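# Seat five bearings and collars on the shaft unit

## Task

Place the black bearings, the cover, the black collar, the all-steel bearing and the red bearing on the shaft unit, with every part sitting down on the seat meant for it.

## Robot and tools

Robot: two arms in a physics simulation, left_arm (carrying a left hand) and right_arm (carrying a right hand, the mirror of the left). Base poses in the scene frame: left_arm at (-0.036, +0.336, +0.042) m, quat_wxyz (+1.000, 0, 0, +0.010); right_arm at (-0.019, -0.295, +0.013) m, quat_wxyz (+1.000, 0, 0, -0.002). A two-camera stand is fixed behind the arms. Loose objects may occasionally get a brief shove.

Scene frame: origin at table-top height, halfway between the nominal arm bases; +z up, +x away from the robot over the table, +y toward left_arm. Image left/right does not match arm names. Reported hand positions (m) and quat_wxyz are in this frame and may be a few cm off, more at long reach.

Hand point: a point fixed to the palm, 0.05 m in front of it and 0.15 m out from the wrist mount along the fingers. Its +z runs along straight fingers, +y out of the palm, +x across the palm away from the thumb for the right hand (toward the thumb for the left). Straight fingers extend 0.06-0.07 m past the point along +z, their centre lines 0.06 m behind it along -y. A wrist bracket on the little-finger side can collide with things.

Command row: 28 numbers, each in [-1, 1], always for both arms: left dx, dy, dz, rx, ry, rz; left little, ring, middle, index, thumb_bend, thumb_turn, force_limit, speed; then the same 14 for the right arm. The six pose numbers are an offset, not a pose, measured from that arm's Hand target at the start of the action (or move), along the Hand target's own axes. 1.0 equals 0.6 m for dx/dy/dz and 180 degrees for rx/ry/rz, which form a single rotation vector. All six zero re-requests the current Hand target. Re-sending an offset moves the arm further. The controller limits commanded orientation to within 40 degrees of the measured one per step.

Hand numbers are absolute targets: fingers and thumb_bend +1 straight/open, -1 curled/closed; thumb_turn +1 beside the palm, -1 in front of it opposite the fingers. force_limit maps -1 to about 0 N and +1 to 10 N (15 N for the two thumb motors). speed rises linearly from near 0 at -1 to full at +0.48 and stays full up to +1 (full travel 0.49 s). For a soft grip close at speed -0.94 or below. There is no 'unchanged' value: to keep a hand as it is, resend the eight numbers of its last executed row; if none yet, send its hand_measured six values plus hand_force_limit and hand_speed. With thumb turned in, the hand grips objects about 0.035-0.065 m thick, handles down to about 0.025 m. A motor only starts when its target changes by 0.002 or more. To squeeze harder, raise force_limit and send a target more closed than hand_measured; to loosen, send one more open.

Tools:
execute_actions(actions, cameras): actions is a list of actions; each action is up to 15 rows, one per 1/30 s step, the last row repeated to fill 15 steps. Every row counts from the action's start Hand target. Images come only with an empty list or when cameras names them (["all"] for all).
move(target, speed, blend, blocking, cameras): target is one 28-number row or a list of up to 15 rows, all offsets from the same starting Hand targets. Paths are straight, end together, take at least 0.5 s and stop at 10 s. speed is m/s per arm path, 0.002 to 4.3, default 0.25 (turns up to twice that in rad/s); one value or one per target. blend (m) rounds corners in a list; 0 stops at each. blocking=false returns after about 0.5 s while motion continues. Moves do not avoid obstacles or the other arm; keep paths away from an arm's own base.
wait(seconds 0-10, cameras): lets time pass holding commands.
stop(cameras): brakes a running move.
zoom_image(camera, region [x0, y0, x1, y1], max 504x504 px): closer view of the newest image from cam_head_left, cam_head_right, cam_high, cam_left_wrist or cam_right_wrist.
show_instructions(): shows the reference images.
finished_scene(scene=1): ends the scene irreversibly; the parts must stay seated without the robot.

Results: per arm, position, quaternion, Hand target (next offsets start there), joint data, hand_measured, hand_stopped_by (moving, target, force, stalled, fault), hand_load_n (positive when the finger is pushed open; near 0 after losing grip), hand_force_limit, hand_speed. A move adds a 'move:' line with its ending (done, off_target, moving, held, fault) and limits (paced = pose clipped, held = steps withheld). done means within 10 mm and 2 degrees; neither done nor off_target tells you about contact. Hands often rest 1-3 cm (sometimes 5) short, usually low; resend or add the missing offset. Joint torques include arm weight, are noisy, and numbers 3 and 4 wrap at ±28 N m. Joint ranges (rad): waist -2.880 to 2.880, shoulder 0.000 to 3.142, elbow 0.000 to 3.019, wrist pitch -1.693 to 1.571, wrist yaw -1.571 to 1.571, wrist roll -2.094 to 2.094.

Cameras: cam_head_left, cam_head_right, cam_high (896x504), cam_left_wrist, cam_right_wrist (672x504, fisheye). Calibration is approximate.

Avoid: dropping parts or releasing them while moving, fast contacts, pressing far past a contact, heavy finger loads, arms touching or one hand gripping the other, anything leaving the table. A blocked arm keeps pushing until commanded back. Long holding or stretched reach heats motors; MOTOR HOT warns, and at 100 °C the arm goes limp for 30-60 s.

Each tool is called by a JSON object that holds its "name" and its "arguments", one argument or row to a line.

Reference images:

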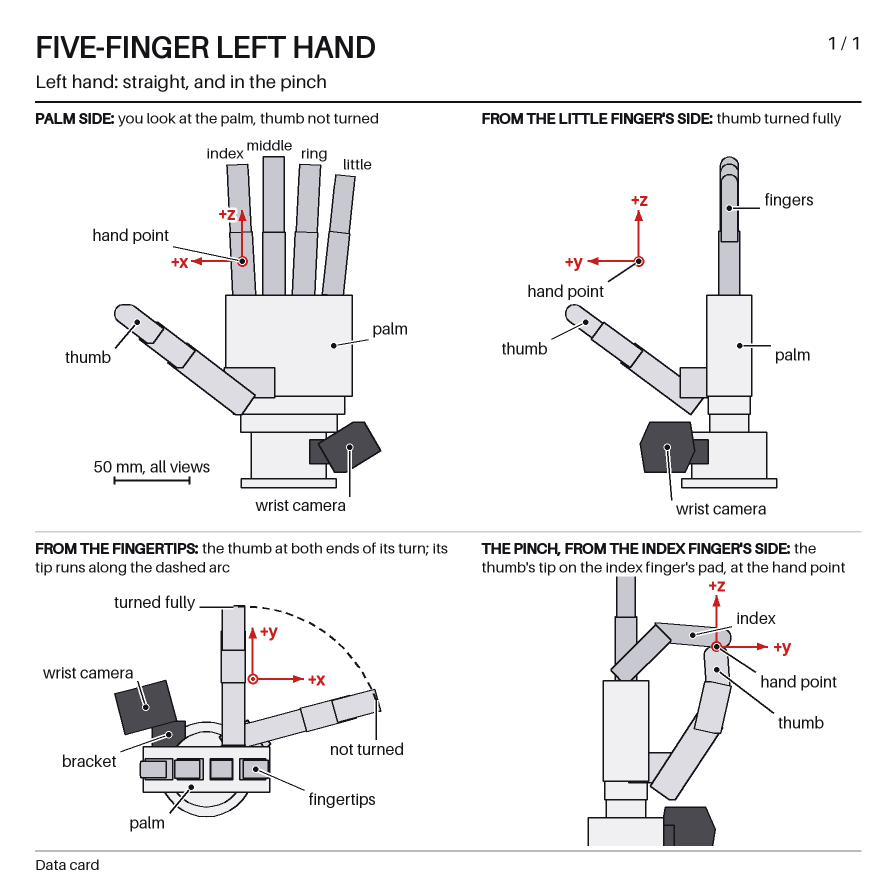

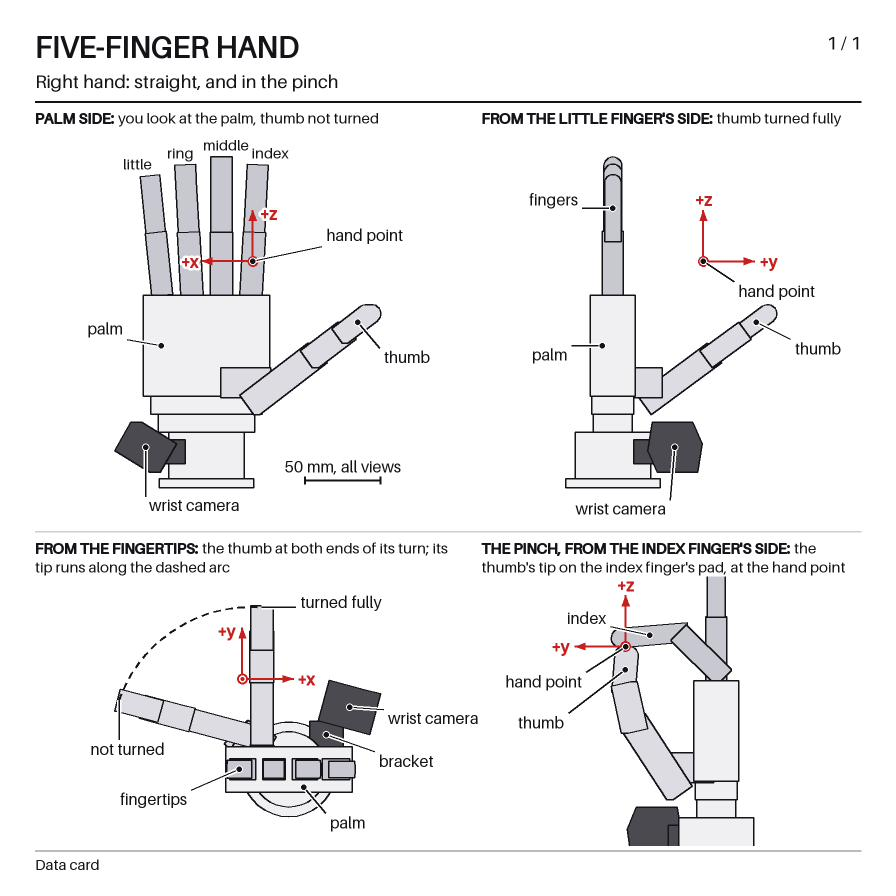

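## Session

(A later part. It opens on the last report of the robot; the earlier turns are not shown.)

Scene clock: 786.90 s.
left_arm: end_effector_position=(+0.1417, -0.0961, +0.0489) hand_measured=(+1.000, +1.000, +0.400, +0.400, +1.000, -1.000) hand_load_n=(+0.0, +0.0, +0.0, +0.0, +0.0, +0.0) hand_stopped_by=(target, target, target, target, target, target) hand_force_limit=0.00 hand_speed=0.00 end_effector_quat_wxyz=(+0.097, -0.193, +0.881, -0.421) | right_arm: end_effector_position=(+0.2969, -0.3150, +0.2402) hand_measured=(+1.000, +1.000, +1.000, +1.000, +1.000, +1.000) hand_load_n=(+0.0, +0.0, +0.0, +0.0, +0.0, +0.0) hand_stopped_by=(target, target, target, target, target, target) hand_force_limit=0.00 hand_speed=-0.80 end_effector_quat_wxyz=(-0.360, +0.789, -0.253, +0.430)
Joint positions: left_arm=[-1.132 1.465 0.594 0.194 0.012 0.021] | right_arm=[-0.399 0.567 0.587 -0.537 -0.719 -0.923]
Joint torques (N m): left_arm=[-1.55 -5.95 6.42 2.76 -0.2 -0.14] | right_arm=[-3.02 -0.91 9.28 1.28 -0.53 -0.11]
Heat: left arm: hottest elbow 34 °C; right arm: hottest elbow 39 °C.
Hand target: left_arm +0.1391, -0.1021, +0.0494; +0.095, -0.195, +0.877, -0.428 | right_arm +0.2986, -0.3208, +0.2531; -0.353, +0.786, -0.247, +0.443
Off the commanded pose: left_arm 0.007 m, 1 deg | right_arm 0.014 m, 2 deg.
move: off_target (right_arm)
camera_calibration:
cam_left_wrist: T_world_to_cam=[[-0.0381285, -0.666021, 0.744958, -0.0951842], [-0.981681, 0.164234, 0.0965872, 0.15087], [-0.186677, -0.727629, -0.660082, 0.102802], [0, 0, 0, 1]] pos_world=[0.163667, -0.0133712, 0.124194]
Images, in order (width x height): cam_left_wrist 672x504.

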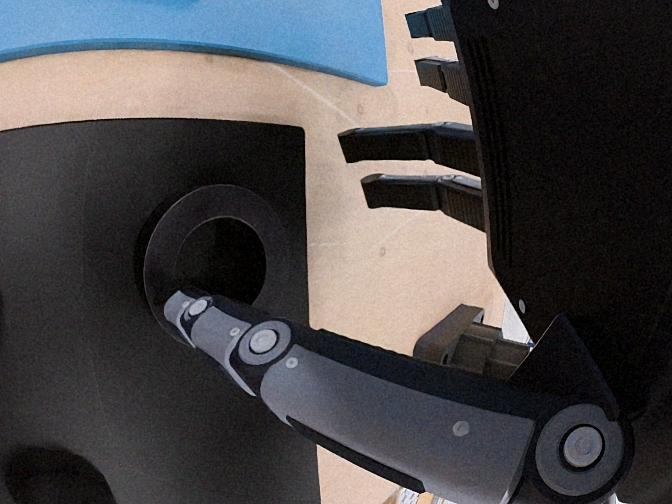

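{"name": "move", "arguments": {
  "target": [0, 0.0185, -0.0236, 0, 0, 0, 1, 1, 0.4, 0.4, 1, -1, 0, 0, 0, 0, 0, 0, 0, 0, 1, 1, 1, 1, 1, 1, 0, -0.8],
  "speed": 0.1,
  "cameras": ["cam_left_wrist"]
}}

{"name": "zoom_image", "arguments": {
  "camera": "cam_left_wrist",
  "region": [130, 130, 380, 380]
}}

Scene clock: 826.57 s.
left_arm: end_effector_position=(+0.1358, -0.0842, +0.0460) hand_measured=(+1.000, +1.000, +0.400, +0.400, +1.000, -1.000) hand_load_n=(+0.0, +0.0, +0.0, +0.0, -0.5, +0.0) hand_stopped_by=(target, target, target, target, target, target) hand_force_limit=0.00 hand_speed=0.00 end_effector_quat_wxyz=(+0.097, -0.195, +0.881, -0.421) | right_arm: end_effector_position=(+0.2969, -0.3150, +0.2402) hand_measured=(+1.000, +1.000, +1.000, +1.000, +1.000, +1.000) hand_load_n=(+0.0, -0.5, +0.0, +0.0, +0.0, +0.0) hand_stopped_by=(target, target, target, target, target, target) hand_force_limit=0.00 hand_speed=-0.80 end_effector_quat_wxyz=(-0.360, +0.789, -0.253, +0.430)
Joint positions: left_arm=[-1.132 1.441 0.556 0.207 0.012 0.019] | right_arm=[-0.399 0.567 0.587 -0.537 -0.719 -0.923]
Joint torques (N m): left_arm=[-1.26 -7.06 5.48 2.52 -0.16 -0.13] | right_arm=[-3.08 -1.03 9.36 1.29 -0.54 -0.13]
Heat: left arm: hottest elbow 32 °C; right arm: hottest elbow 39 °C.
Hand target: left_arm +0.1316, -0.0859, +0.0495; +0.095, -0.195, +0.877, -0.428 | right_arm +0.2986, -0.3208, +0.2531; -0.353, +0.786, -0.247, +0.443
Off the commanded pose: left_arm 0.006 m, 1 deg | right_arm 0.014 m, 2 deg.
move: off_target (right_arm)
camera_calibration:
cam_left_wrist: T_world_to_cam=[[-0.0356051, -0.666374, 0.744767, -0.085625], [-0.981778, 0.162523, 0.0984799, 0.143198], [-0.186666, -0.727689, -0.660018, 0.108369], [0, 0, 0, 1]] pos_world=[0.157769, -0.00147206, 0.121194]
Images, in order (width x height): cam_left_wrist 672x504.

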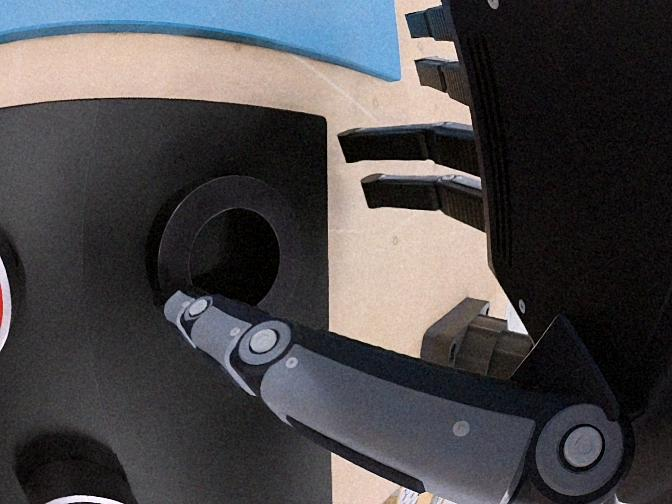

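Scaled by 2.016 from the camera's 672x504 image, which has a finer 960x720 frame.

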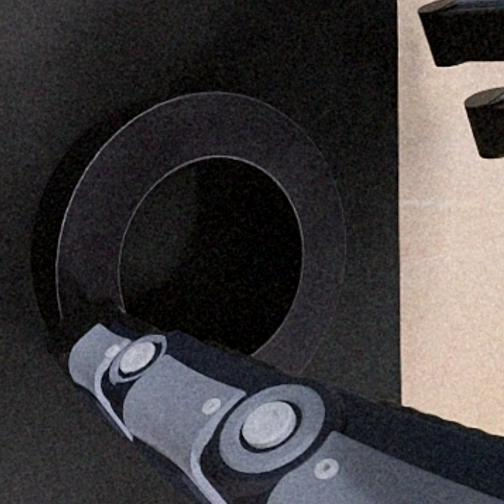

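{"name": "move", "arguments": {
  "target": [
    [0, -0.0197, -0.0153, 0, 0, 0, 1, 1, 0.4, 0.4, 1, -1, 0, 0, 0, 0, 0, 0, 0, 0, 1, 1, 1, 1, 1, 1, 0, -0.8],
    [-0.005, -0.0043, -0.035, 0, 0, 0, 1, 1, 0.4, 0.4, 1, -1, 0, 0, 0, 0, 0, 0, 0, 0, 1, 1, 1, 1, 1, 1, 0, -0.8]
  ],
  "speed": 0.1,
  "cameras": ["cam_left_wrist"]
}}

{"name": "zoom_image", "arguments": {
  "camera": "cam_left_wrist",
  "region": [130, 130, 380, 380]
}}

Scene clock: 888.33 s.
left_arm: end_effector_position=(+0.1290, -0.0716, +0.0599) hand_measured=(+1.000, +1.000, +0.400, +0.400, +1.000, -1.000) hand_load_n=(+0.0, +0.0, +0.0, +0.0, +0.0, +0.0) hand_stopped_by=(target, target, target, target, target, target) hand_force_limit=0.00 hand_speed=0.00 end_effector_quat_wxyz=(+0.097, -0.193, +0.879, -0.426) | right_arm: end_effector_position=(+0.2969, -0.3150, +0.2402) hand_measured=(+1.000, +1.000, +1.000, +1.000, +1.000, +1.000) hand_load_n=(+0.0, +0.0, +0.0, +0.0, +0.0, +0.0) hand_stopped_by=(target, target, target, target, target, target) hand_force_limit=0.00 hand_speed=-0.80 end_effector_quat_wxyz=(-0.360, +0.789, -0.253, +0.430)
Joint positions: left_arm=[-1.132 1.362 0.525 0.17 0.014 0.019] | right_arm=[-0.399 0.567 0.587 -0.537 -0.719 -0.923]
Joint torques (N m): left_arm=[-0.79 -6.59 6.37 1.61 0.01 -0.05] | right_arm=[-3.14 -0.79 9.33 1.26 -0.52 -0.11]
Heat: left arm: hottest elbow 31 °C; right arm: hottest elbow 40 °C.
Hand target: left_arm +0.1278, -0.0708, +0.0642; +0.095, -0.195, +0.878, -0.428 | right_arm +0.2986, -0.3208, +0.2531; -0.353, +0.786, -0.247, +0.443
Off the commanded pose: left_arm 0.005 m, 0 deg | right_arm 0.014 m, 2 deg.
move: off_target (right_arm)
camera_calibration:
cam_left_wrist: T_world_to_cam=[[-0.0393047, -0.658645, 0.751427, -0.0872015], [-0.981826, 0.165189, 0.093436, 0.133596], [-0.185668, -0.734098, -0.653167, 0.124556], [0, 0, 0, 1]] pos_world=[0.150867, 0.0119327, 0.134399]
Images, in order (width x height): cam_left_wrist 672x504.

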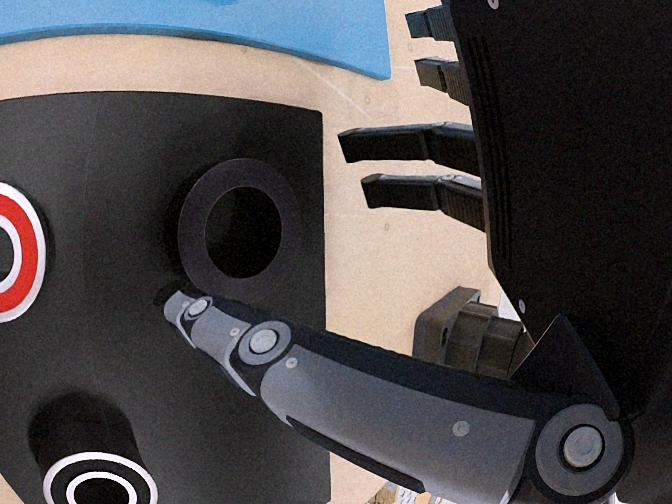

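Scaled by 2.016 from the camera's 672x504 image, which has a finer 960x720 frame.

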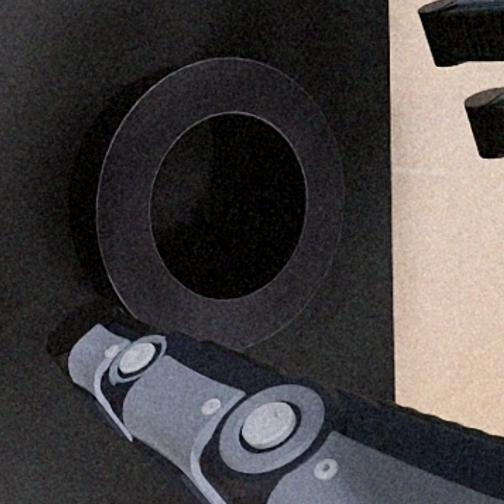

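{"name": "zoom_image", "arguments": {
  "camera": "cam_left_wrist",
  "region": [10, 370, 170, 504]
}}

Scaled by 3.150 from the camera's 672x504 image, which has a finer 960x720 frame.

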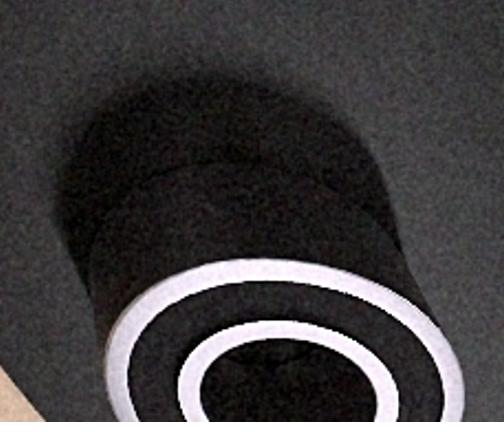

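{"name": "move", "arguments": {
  "target": [0, 0.0257, 0.0158, 0, 0, 0, 1, 1, 0.4, 0.4, 1, -1, 0, 0, 0, 0, 0, 0, 0, 0, 1, 1, 1, 1, 1, 1, 0, -0.8],
  "speed": 0.06,
  "cameras": ["cam_left_wrist", "cam_high"]
}}

{"name": "zoom_image", "arguments": {
  "camera": "cam_left_wrist",
  "region": [130, 130, 380, 380]
}}

Scene clock: 932.83 s.
left_arm: end_effector_position=(+0.1263, -0.0661, +0.0466) hand_measured=(+1.000, +1.000, +0.400, +0.400, +1.000, -1.000) hand_load_n=(+0.0, +0.0, +0.0, +0.0, +0.0, +0.0) hand_stopped_by=(target, target, target, target, target, target) hand_force_limit=0.00 hand_speed=0.00 end_effector_quat_wxyz=(+0.096, -0.194, +0.880, -0.422) | right_arm: end_effector_position=(+0.2969, -0.3150, +0.2402) hand_measured=(+1.000, +1.000, +1.000, +1.000, +1.000, +1.000) hand_load_n=(+0.0, +0.0, +0.0, +0.0, +0.0, +0.0) hand_stopped_by=(target, target, target, target, target, target) hand_force_limit=0.00 hand_speed=-0.80 end_effector_quat_wxyz=(-0.360, +0.789, -0.253, +0.430)
Joint positions: left_arm=[-1.132 1.388 0.501 0.212 0.014 0.019] | right_arm=[-0.399 0.567 0.587 -0.537 -0.719 -0.923]
Joint torques (N m): left_arm=[-0.56 -4.89 6.19 2.77 0.01 -0.05] | right_arm=[-3.37 -1.2 9.25 1.33 -0.52 -0.11]
Heat: left arm: hottest shoulder 30 °C; right arm: hottest elbow 40 °C.
Hand target: left_arm +0.1271, -0.0692, +0.0465; +0.095, -0.195, +0.877, -0.428 | right_arm +0.2986, -0.3208, +0.2531; -0.353, +0.786, -0.247, +0.443
Off the commanded pose: left_arm 0.003 m, 1 deg | right_arm 0.014 m, 2 deg.
move: off_target (right_arm)
camera_calibration:
cam_left_wrist: T_world_to_cam=[[-0.036912, -0.663502, 0.747264, -0.07408], [-0.981517, 0.164585, 0.0976536, 0.130975], [-0.187782, -0.729847, -0.657313, 0.120078], [0, 0, 0, 1]] pos_world=[0.148368, 0.0169302, 0.121496]
Images, in order (width x height): cam_high 896x504, cam_left_wrist 672x504.

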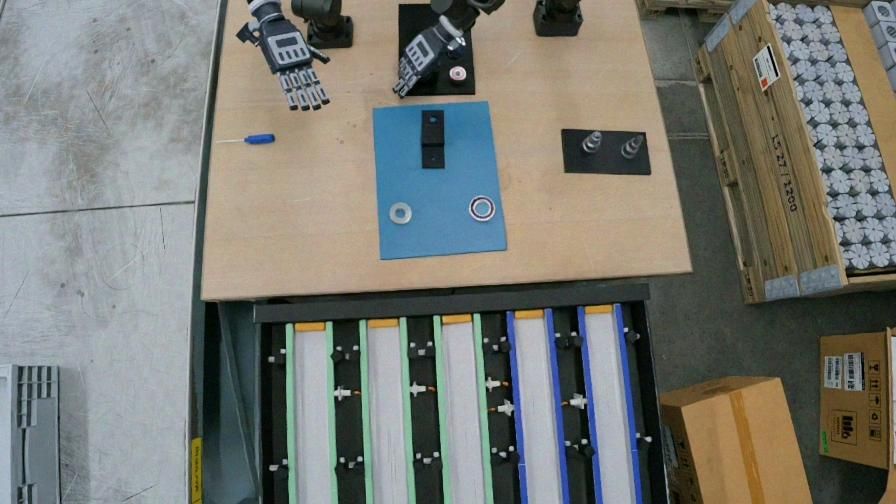

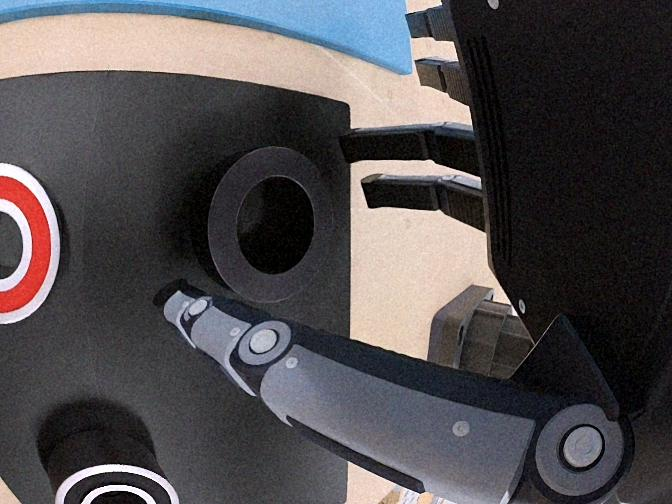

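Scaled by 2.016 from the camera's 672x504 image, which has a finer 960x720 frame.

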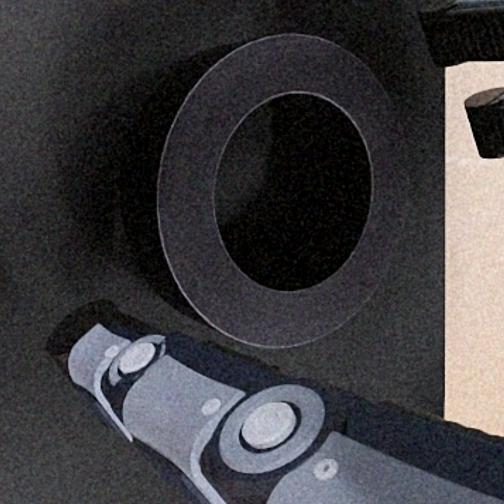

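{"name": "move", "arguments": {
  "target": [0, 0.0038, 0.0113, 0, 0, 0, 1, 1, 0.4, 0.4, 1, -1, 0, 0, 0, 0, 0, 0, 0, 0, 1, 1, 1, 1, 1, 1, 0, -0.8],
  "speed": 0.05,
  "cameras": ["cam_left_wrist"]
}}

{"name": "zoom_image", "arguments": {
  "camera": "cam_left_wrist",
  "region": [130, 130, 380, 380]
}}

Scene clock: 953.67 s.
left_arm: end_effector_position=(+0.1270, -0.0674, +0.0390) hand_measured=(+1.000, +1.000, +0.400, +0.400, +1.000, -1.000) hand_load_n=(+0.0, +0.0, +0.0, +0.0, +0.0, +0.0) hand_stopped_by=(target, target, target, target, target, target) hand_force_limit=0.00 hand_speed=0.00 end_effector_quat_wxyz=(+0.096, -0.194, +0.881, -0.421) | right_arm: end_effector_position=(+0.2969, -0.3150, +0.2402) hand_measured=(+1.000, +1.000, +1.000, +1.000, +1.000, +1.000) hand_load_n=(+0.0, +0.0, +0.0, +0.0, +0.0, -0.5) hand_stopped_by=(target, target, target, target, target, target) hand_force_limit=0.00 hand_speed=-0.80 end_effector_quat_wxyz=(-0.360, +0.789, -0.253, +0.430)
Joint positions: left_arm=[-1.132 1.416 0.501 0.236 0.014 0.019] | right_arm=[-0.399 0.567 0.587 -0.537 -0.719 -0.923]
Joint torques (N m): left_arm=[-0.62 -4.95 6.39 2.77 0 -0.05] | right_arm=[-3.19 -0.85 9.32 1.33 -0.52 -0.15]
Heat: left arm: hottest elbow 30 °C; right arm: hottest elbow 40 °C.
Hand target: left_arm +0.1287, -0.0727, +0.0404; +0.095, -0.195, +0.877, -0.428 | right_arm +0.2986, -0.3208, +0.2531; -0.353, +0.786, -0.247, +0.443
Off the commanded pose: left_arm 0.006 m, 1 deg | right_arm 0.014 m, 2 deg.
move: off_target (right_arm)
camera_calibration:
cam_left_wrist: T_world_to_cam=[[-0.035556, -0.666351, 0.74479, -0.0695962], [-0.981319, 0.164278, 0.100129, 0.132544], [-0.189073, -0.727316, -0.659744, 0.114638], [0, 0, 0, 1]] pos_world=[0.149269, 0.0152287, 0.114195]
Images, in order (width x height): cam_left_wrist 672x504.

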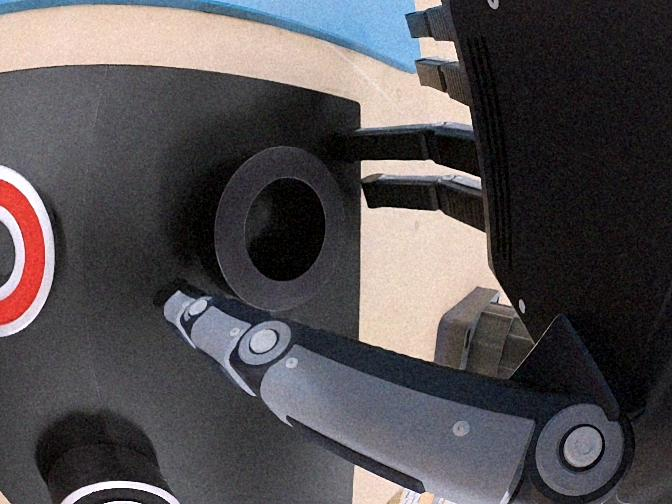

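Scaled by 2.016 from the camera's 672x504 image, which has a finer 960x720 frame.

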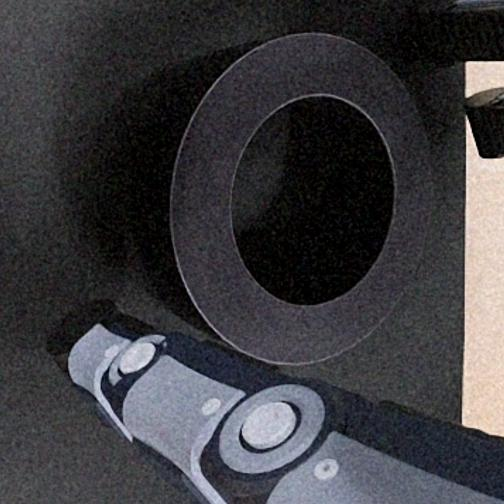

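{"name": "move", "arguments": {
  "target": [
    [0, -0.0067, 0.0032, 0, 0, 0, 1, 1, 0.4, 0.4, 1, -1, 0, 0, 0, 0, 0, 0, 0, 0, 1, 1, 1, 1, 1, 1, 0, -0.8],
    [0, -0.0067, 0.0032, 0, 0, 0, 1, 1, -0.1, -0.1, 1, -1, -0.4, -0.92, 0, 0, 0, 0, 0, 0, 1, 1, 1, 1, 1, 1, 0, -0.8]
  ],
  "speed": 0.05,
  "cameras": ["cam_left_wrist"]
}}

{"name": "zoom_image", "arguments": {
  "camera": "cam_left_wrist",
  "region": [150, 110, 400, 360]
}}

Scene clock: 991.23 s.
left_arm: end_effector_position=(+0.1271, -0.0677, +0.0383) hand_measured=(+1.000, +1.000, -0.010, -0.062, +1.000, -1.000) hand_load_n=(+0.0, +0.0, +1.0, +5.0, +1.0, -0.5) hand_stopped_by=(target, target, force, force, target, target) hand_force_limit=-0.40 hand_speed=-0.92 end_effector_quat_wxyz=(+0.096, -0.194, +0.881, -0.421) | right_arm: end_effector_position=(+0.2969, -0.3150, +0.2402) hand_measured=(+1.000, +1.000, +1.000, +1.000, +1.000, +1.000) hand_load_n=(+0.0, +0.0, +0.0, +0.0, +0.0, +0.0) hand_stopped_by=(target, target, target, target, target, target) hand_force_limit=0.00 hand_speed=-0.80 end_effector_quat_wxyz=(-0.360, +0.789, -0.253, +0.430)
Joint positions: left_arm=[-1.132 1.419 0.501 0.24 0.014 0.019] | right_arm=[-0.399 0.567 0.587 -0.537 -0.719 -0.923]
Joint torques (N m): left_arm=[-0.73 -5.13 7.27 2.32 -0.01 -0.06] | right_arm=[-2.84 -1.14 9.29 1.31 -0.51 -0.12]
Heat: left arm: hottest elbow 31 °C; right arm: hottest elbow 40 °C.
Hand target: left_arm +0.1305, -0.0763, +0.0425; +0.095, -0.195, +0.877, -0.428 | right_arm +0.2986, -0.3208, +0.2531; -0.353, +0.786, -0.247, +0.443
Off the commanded pose: left_arm 0.010 m, 1 deg | right_arm 0.014 m, 2 deg.
move: off_target (right_arm); target 2's new numbers were sent with left_arm's hand 0.011 m and 1 deg from that target
camera_calibration:
cam_left_wrist: T_world_to_cam=[[-0.0356944, -0.666062, 0.745042, -0.0692834], [-0.981336, 0.164323, 0.0998889, 0.132791], [-0.18896, -0.72757, -0.659496, 0.113936], [0, 0, 0, 1]] pos_world=[0.149369, 0.0149289, 0.113495]
Images, in order (width x height): cam_left_wrist 672x504.

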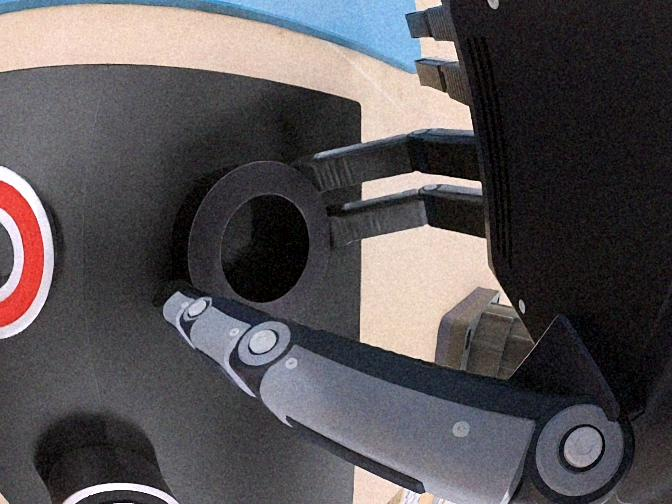

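Scaled by 2.016 from the camera's 672x504 image, which has a finer 960x720 frame.

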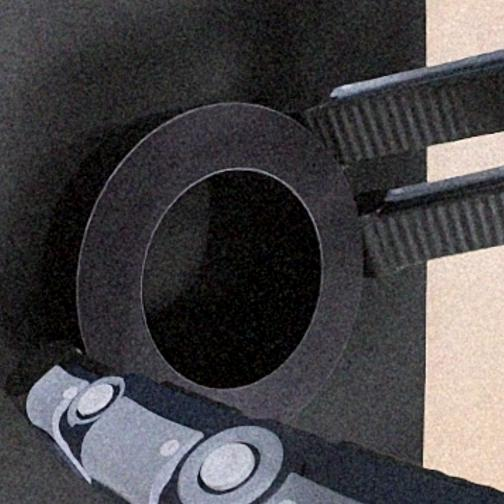

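{"name": "move", "arguments": {
  "target": [0, -0.1313, -0.1027, 0, 0, 0, 1, 1, -0.1, -0.1, 1, -1, -0.4, -0.92, 0, 0, 0, 0, 0, 0, 1, 1, 1, 1, 1, 1, 0, -0.8],
  "speed": 0.08,
  "cameras": ["cam_left_wrist", "cam_head_left", "cam_high"]
}}

{"name": "zoom_image", "arguments": {
  "camera": "cam_left_wrist",
  "region": [150, 110, 400, 360]
}}

{"name": "zoom_image", "arguments": {
  "camera": "cam_high",
  "region": [380, 0, 500, 120]
}}

Scene clock: 1003.93 s.
left_arm: end_effector_position=(+0.1184, -0.0501, +0.1047) hand_measured=(+1.000, +1.000, -0.010, -0.062, +1.000, -1.000) hand_load_n=(+0.0, +0.0, +1.5, +4.5, +1.0, -0.5) hand_stopped_by=(target, target, force, force, target, target) hand_force_limit=-0.40 hand_speed=-0.92 end_effector_quat_wxyz=(+0.089, -0.197, +0.894, -0.393) | right_arm: end_effector_position=(+0.2969, -0.3150, +0.2402) hand_measured=(+1.000, +1.000, +1.000, +1.000, +1.000, +1.000) hand_load_n=(+0.0, +0.0, +0.0, +0.0, +0.0, +0.0) hand_stopped_by=(target, target, target, target, target, target) hand_force_limit=0.00 hand_speed=-0.80 end_effector_quat_wxyz=(-0.360, +0.789, -0.253, +0.430)
Joint positions: left_arm=[-1.132 1.193 0.582 -0.131 0.014 0.019] | right_arm=[-0.399 0.567 0.587 -0.537 -0.719 -0.923]
Joint torques (N m): left_arm=[-0.67 -6.01 12.56 1.7 0 -0.05] | right_arm=[-3.19 -0.56 9.22 1.22 -0.52 -0.12]
Heat: left arm: hottest elbow 31 °C; right arm: hottest elbow 40 °C.
Hand target: left_arm +0.1303, -0.0762, +0.1423; +0.095, -0.195, +0.877, -0.428 | right_arm +0.2986, -0.3208, +0.2531; -0.353, +0.786, -0.247, +0.443
Off the commanded pose: left_arm 0.048 m, 5 deg | right_arm 0.014 m, 2 deg.
move: off_target (left_arm, right_arm)
camera_calibration:
cam_left_wrist: T_world_to_cam=[[-0.015115, -0.707539, 0.706513, -0.107723], [-0.977993, 0.157513, 0.136819, 0.110051], [-0.20809, -0.688897, -0.694349, 0.176746], [0, 0, 0, 1]] pos_world=[0.142779, 0.0282069, 0.183774]
Images, in order (width x height): cam_head_left 896x504, cam_high 896x504, cam_left_wrist 672x504.

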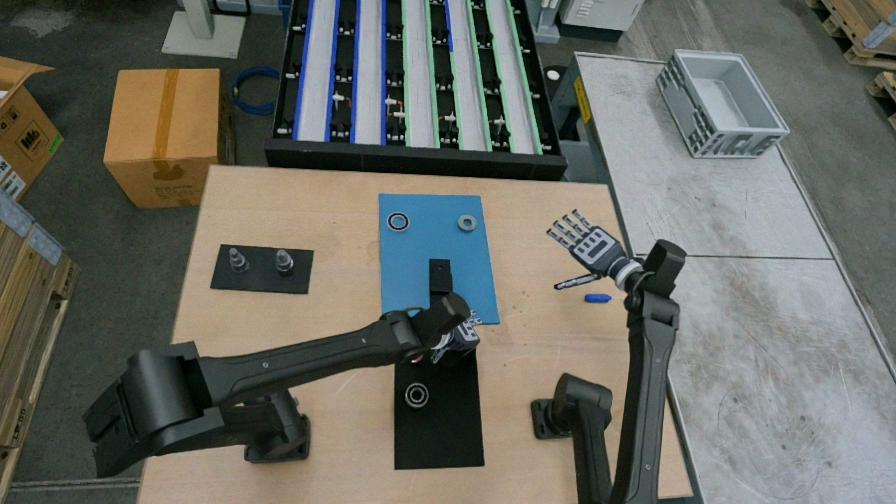

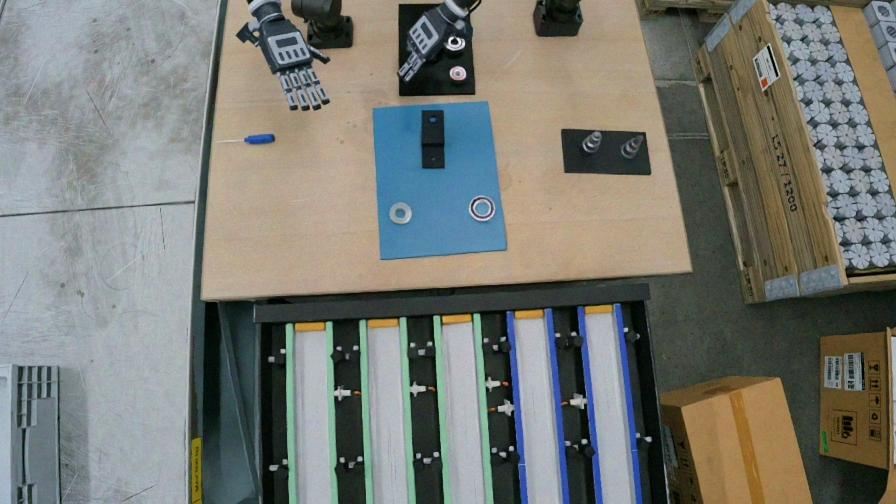

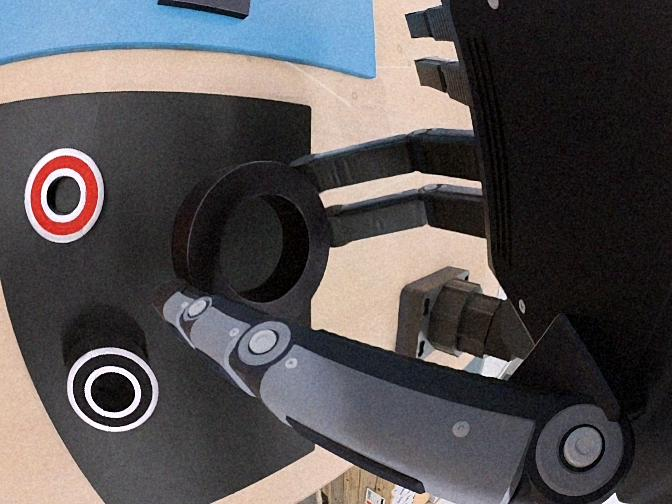

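Scaled by 2.016 from the camera's 672x504 image, which has a finer 960x720 frame.

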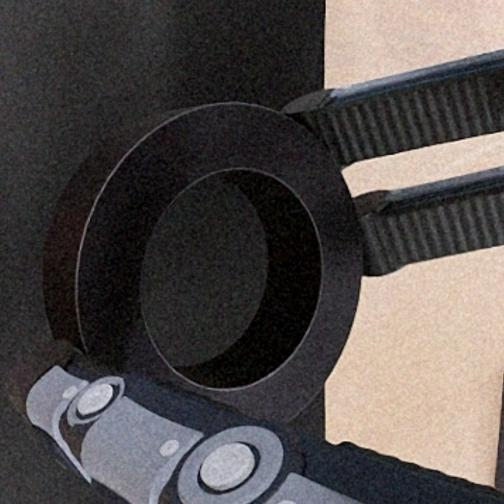

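Scaled by 4.200 from the camera's 896x504 image, which has a finer 1280x720 frame.

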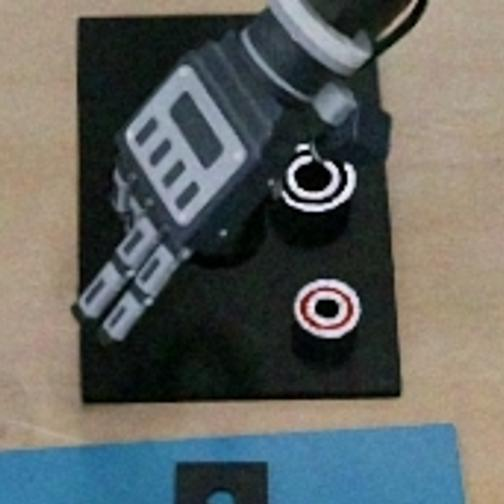

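{"name": "move", "arguments": {
  "target": [
    [-0.3353, -0.039, -0.2427, 0, -0.1313, -0.1027, 1, 1, -0.1, -0.1, 1, -1, -0.4, -0.92, 0, 0, 0, 0, 0, 0, 1, 1, 1, 1, 1, 1, 0, -0.8],
    [-0.708, 0.124, -0.4783, 0, -0.2846, -0.2224, 1, 1, -0.1, -0.1, 1, -1, -0.4, -0.92, 0, 0, 0, 0, 0, 0, 1, 1, 1, 1, 1, 1, 0, -0.8]
  ],
  "speed": 0.2,
  "blend": [0.05, 0],
  "cameras": ["cam_left_wrist", "cam_head_left", "cam_high"]
}}

{"name": "zoom_image", "arguments": {
  "camera": "cam_left_wrist",
  "region": [100, 50, 430, 380]
}}

{"name": "zoom_image", "arguments": {
  "camera": "cam_high",
  "region": [380, 0, 500, 120]
}}

Scene clock: 1054.33 s.
left_arm: end_effector_position=(+0.3693, +0.3432, +0.2193) hand_measured=(+1.000, +1.000, -0.010, -0.062, +1.000, -1.000) hand_load_n=(+0.0, +0.0, +1.0, +4.5, +1.0, +0.0) hand_stopped_by=(target, target, force, force, target, target) hand_force_limit=-0.40 hand_speed=-0.92 end_effector_quat_wxyz=(-0.275, +0.651, -0.648, +0.284) | right_arm: end_effector_position=(+0.2969, -0.3150, +0.2402) hand_measured=(+1.000, +1.000, +1.000, +1.000, +1.000, +1.000) hand_load_n=(+0.0, +0.0, +0.0, -0.5, +0.0, +0.0) hand_stopped_by=(target, target, target, target, target, target) hand_force_limit=0.00 hand_speed=-0.80 end_effector_quat_wxyz=(-0.360, +0.789, -0.253, +0.430)
Joint positions: left_arm=[0.113 1.022 0.801 -0.543 0.108 0.084] | right_arm=[-0.399 0.567 0.587 -0.537 -0.719 -0.923]
Joint torques (N m): left_arm=[-0.09 -3.72 14.68 2.97 0 0.03] | right_arm=[-3.19 -0.56 9.32 1.2 -0.52 -0.12]
Heat: left arm: hottest elbow 39 °C; right arm: hottest elbow 41 °C.
Hand target: left_arm +0.4000, +0.3498, +0.2608; -0.310, +0.636, -0.635, +0.310 | right_arm +0.2986, -0.3208, +0.2531; -0.353, +0.786, -0.247, +0.443
Off the commanded pose: left_arm 0.052 m, 6 deg | right_arm 0.014 m, 2 deg.
move: off_target (left_arm, right_arm)
camera_calibration:
cam_left_wrist: T_world_to_cam=[[0.646024, -0.301625, 0.701196, -0.28899], [-0.555292, -0.816003, 0.16059, 0.450542], [0.523741, -0.493114, -0.694647, 0.242127], [0, 0, 0, 1]] pos_world=[0.310065, 0.399874, 0.298479]
Images, in order (width x height): cam_head_left 896x504, cam_high 896x504, cam_left_wrist 672x504.

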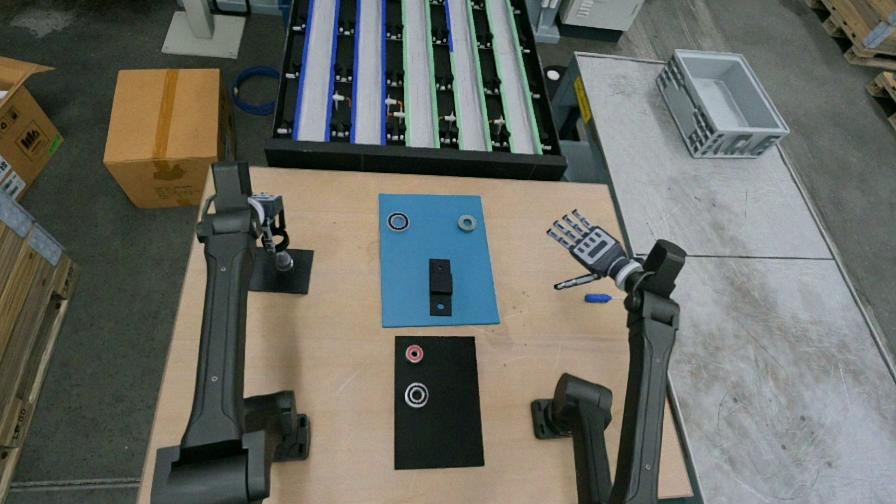

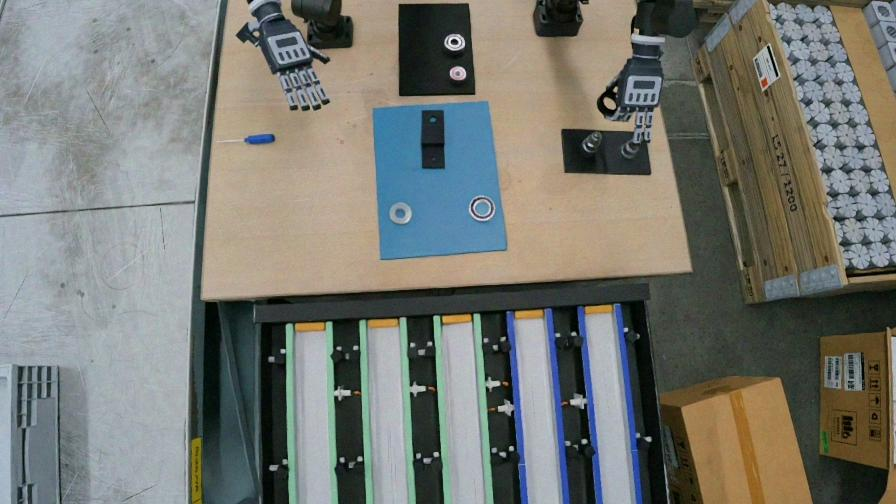

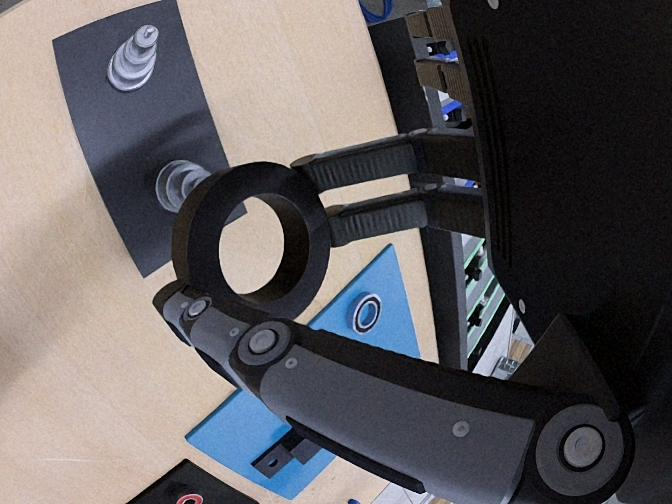

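Scaled by 1.527 from the camera's 672x504 image, which has a finer 960x720 frame.

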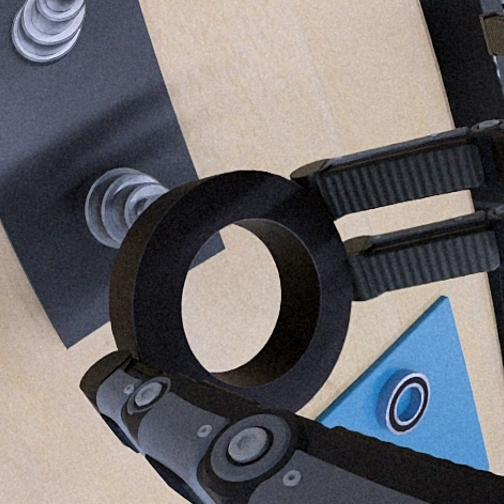

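Scaled by 4.200 from the camera's 896x504 image, which has a finer 1280x720 frame.

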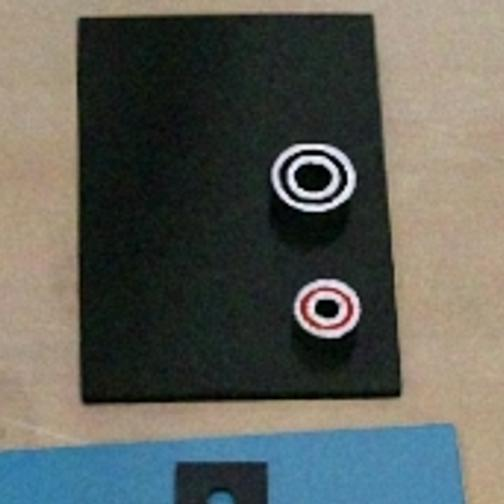

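{"name": "move", "arguments": {
  "target": [-0.0145, 0.0413, 0.0927, 0.03, 0, 0, 1, 1, -0.1, -0.1, 1, -1, -0.4, -0.92, 0, 0, 0, 0, 0, 0, 1, 1, 1, 1, 1, 1, 0, -0.8],
  "speed": 0.1,
  "cameras": ["cam_left_wrist", "cam_head_left", "cam_head_right"]
}}

{"name": "zoom_image", "arguments": {
  "camera": "cam_left_wrist",
  "region": [100, 50, 430, 380]
}}

Scene clock: 1075.70 s.
left_arm: end_effector_position=(+0.4186, +0.3530, +0.1941) hand_measured=(+1.000, +1.000, -0.010, -0.062, +1.000, -1.000) hand_load_n=(+0.0, +0.0, +1.0, +4.5, +1.0, +0.0) hand_stopped_by=(target, target, force, force, target, target) hand_force_limit=-0.40 hand_speed=-0.92 end_effector_quat_wxyz=(-0.323, +0.627, -0.628, +0.329) | right_arm: end_effector_position=(+0.2969, -0.3150, +0.2402) hand_measured=(+1.000, +1.000, +1.000, +1.000, +1.000, +1.000) hand_load_n=(+0.0, +0.0, +0.0, +0.0, +0.0, +0.0) hand_stopped_by=(target, target, target, target, target, target) hand_force_limit=0.00 hand_speed=-0.80 end_effector_quat_wxyz=(-0.360, +0.789, -0.253, +0.430)
Joint positions: left_arm=[0.129 1.127 0.735 -0.226 0.129 0.084] | right_arm=[-0.399 0.567 0.587 -0.537 -0.719 -0.923]
Joint torques (N m): left_arm=[-0.03 -4.89 9.52 3.15 0.08 0.02] | right_arm=[-3.08 -0.97 9.37 1.21 -0.53 -0.11]
Heat: left arm: hottest elbow 41 °C; right arm: hottest elbow 41 °C.
Hand target: left_arm +0.4286, +0.3586, +0.2070; -0.340, +0.620, -0.620, +0.340 | right_arm +0.2986, -0.3208, +0.2531; -0.353, +0.786, -0.247, +0.443
Off the commanded pose: left_arm 0.017 m, 3 deg | right_arm 0.014 m, 2 deg.
move: off_target (left_arm, right_arm)
camera_calibration:
cam_left_wrist: T_world_to_cam=[[0.536536, -0.307177, 0.785985, -0.26892], [-0.57299, -0.816386, 0.0720811, 0.514629], [0.619526, -0.489036, -0.614029, 0.146494], [0, 0, 0, 1]] pos_world=[0.348405, 0.409171, 0.264224]
Images, in order (width x height): cam_head_left 896x504, cam_head_right 896x504, cam_left_wrist 672x504.

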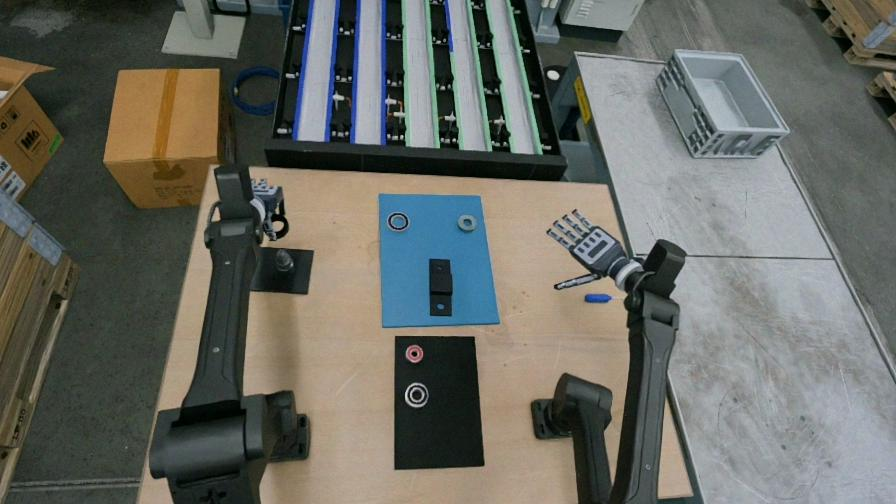

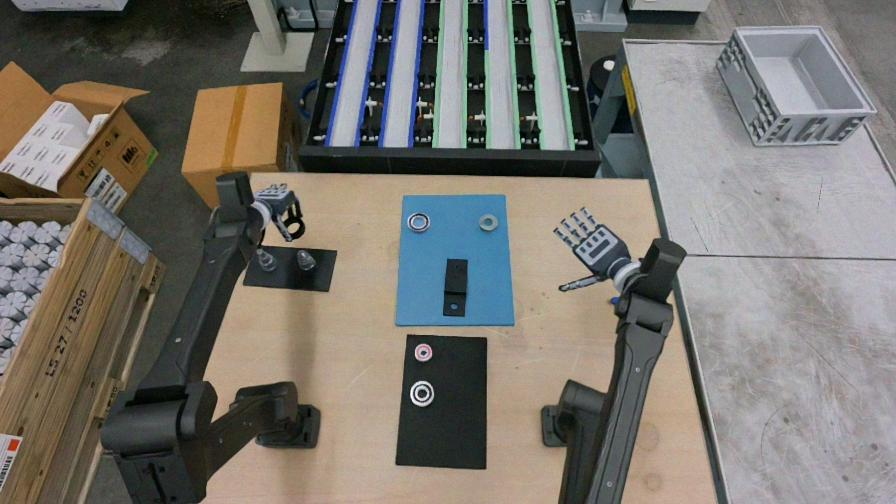

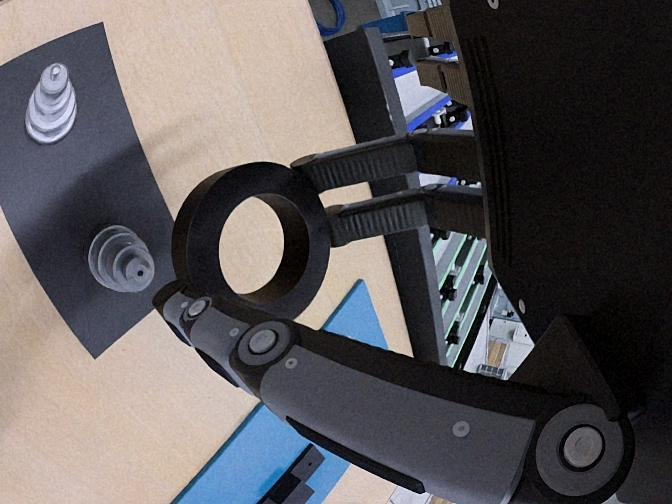

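Scaled by 1.527 from the camera's 672x504 image, which has a finer 960x720 frame.

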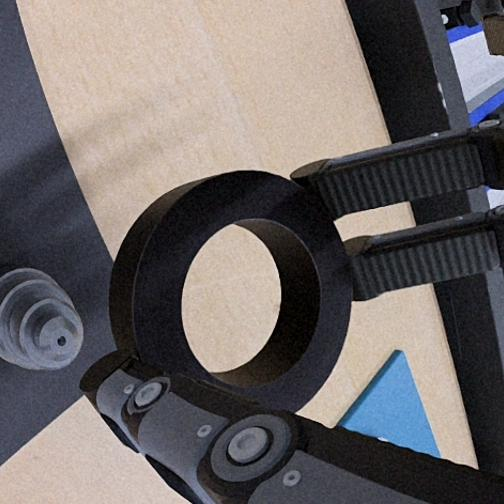

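{"name": "zoom_image", "arguments": {
  "camera": "cam_left_wrist",
  "region": [70, 210, 180, 310]
}}

{"name": "zoom_image", "arguments": {
  "camera": "cam_left_wrist",
  "region": [10, 50, 110, 150]
}}

Scaled by 4.582 from the camera's 672x504 image, which has a finer 960x720 frame.

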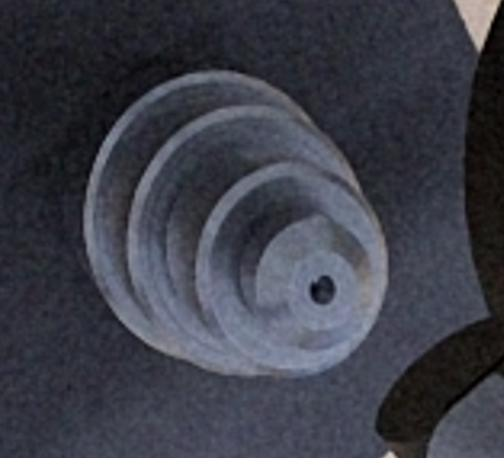

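Scaled by 5.040 from the camera's 672x504 image, which has a finer 960x720 frame.

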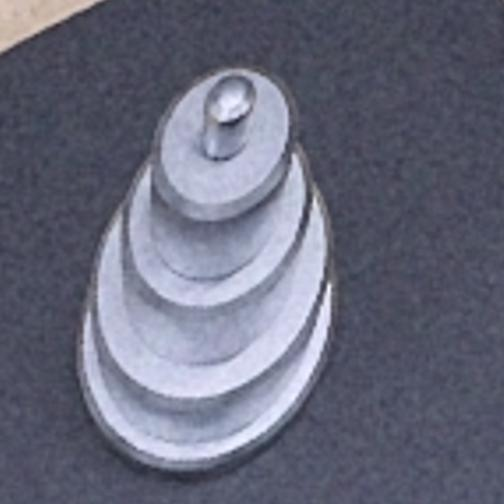

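{"name": "move", "arguments": {
  "target": [0.0108, 0.0817, 0.0082, -0.0211, 0, 0, 1, 1, -0.1, -0.1, 1, -1, -0.4, -0.92, 0, 0, 0, 0, 0, 0, 1, 1, 1, 1, 1, 1, 0, -0.8],
  "speed": 0.08,
  "cameras": ["cam_left_wrist"]
}}

{"name": "zoom_image", "arguments": {
  "camera": "cam_left_wrist",
  "region": [130, 130, 380, 380]
}}

Scene clock: 1163.07 s.
left_arm: end_effector_position=(+0.3963, +0.3517, +0.1531) hand_measured=(+1.000, +1.000, -0.010, -0.062, +1.000, -1.000) hand_load_n=(+0.0, +0.0, +1.0, +5.0, +0.5, -0.5) hand_stopped_by=(target, target, force, force, target, target) hand_force_limit=-0.40 hand_speed=-0.92 end_effector_quat_wxyz=(-0.305, +0.640, -0.634, +0.309) | right_arm: end_effector_position=(+0.2969, -0.3150, +0.2402) hand_measured=(+1.000, +1.000, +1.000, +1.000, +1.000, +1.000) hand_load_n=(+0.0, +0.0, +0.0, +0.0, +0.0, +0.0) hand_stopped_by=(target, target, target, target, target, target) hand_force_limit=0.00 hand_speed=-0.80 end_effector_quat_wxyz=(-0.360, +0.789, -0.253, +0.430)
Joint positions: left_arm=[0.129 1.139 0.656 -0.195 0.118 0.084] | right_arm=[-0.399 0.567 0.587 -0.537 -0.719 -0.923]
Joint torques (N m): left_arm=[-1.14 -4.42 9.01 3.1 -0.11 0.03] | right_arm=[-3.08 -0.73 9.24 1.24 -0.49 -0.13]
Heat: left arm: hottest elbow 38 °C; right arm: hottest elbow 41 °C.
Hand target: left_arm +0.4064, +0.3521, +0.1630; -0.319, +0.631, -0.631, +0.319 | right_arm +0.2986, -0.3208, +0.2531; -0.353, +0.786, -0.247, +0.443
Off the commanded pose: left_arm 0.014 m, 2 deg | right_arm 0.014 m, 2 deg.
move: off_target (left_arm, right_arm)
camera_calibration:
cam_left_wrist: T_world_to_cam=[[0.58588, -0.300391, 0.752668, -0.24194], [-0.560291, -0.821172, 0.108401, 0.494976], [0.585507, -0.485223, -0.649415, 0.152077], [0, 0, 0, 1]] pos_world=[0.330036, 0.407575, 0.227206]
Images, in order (width x height): cam_left_wrist 672x504.

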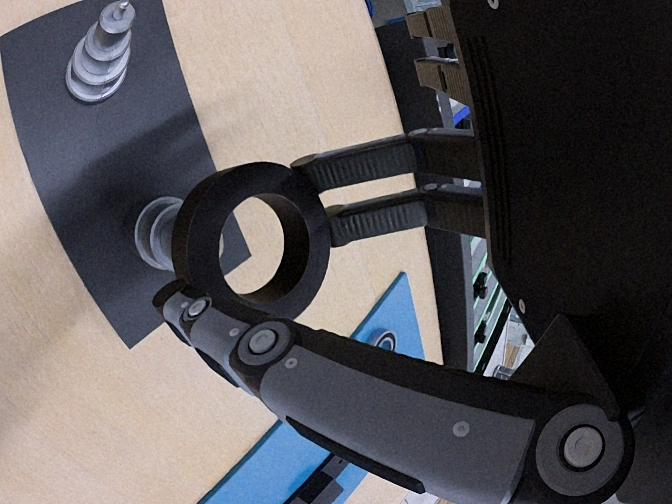

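Scaled by 2.016 from the camera's 672x504 image, which has a finer 960x720 frame.

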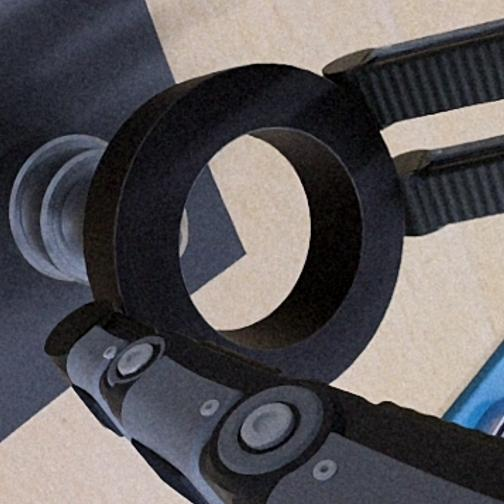

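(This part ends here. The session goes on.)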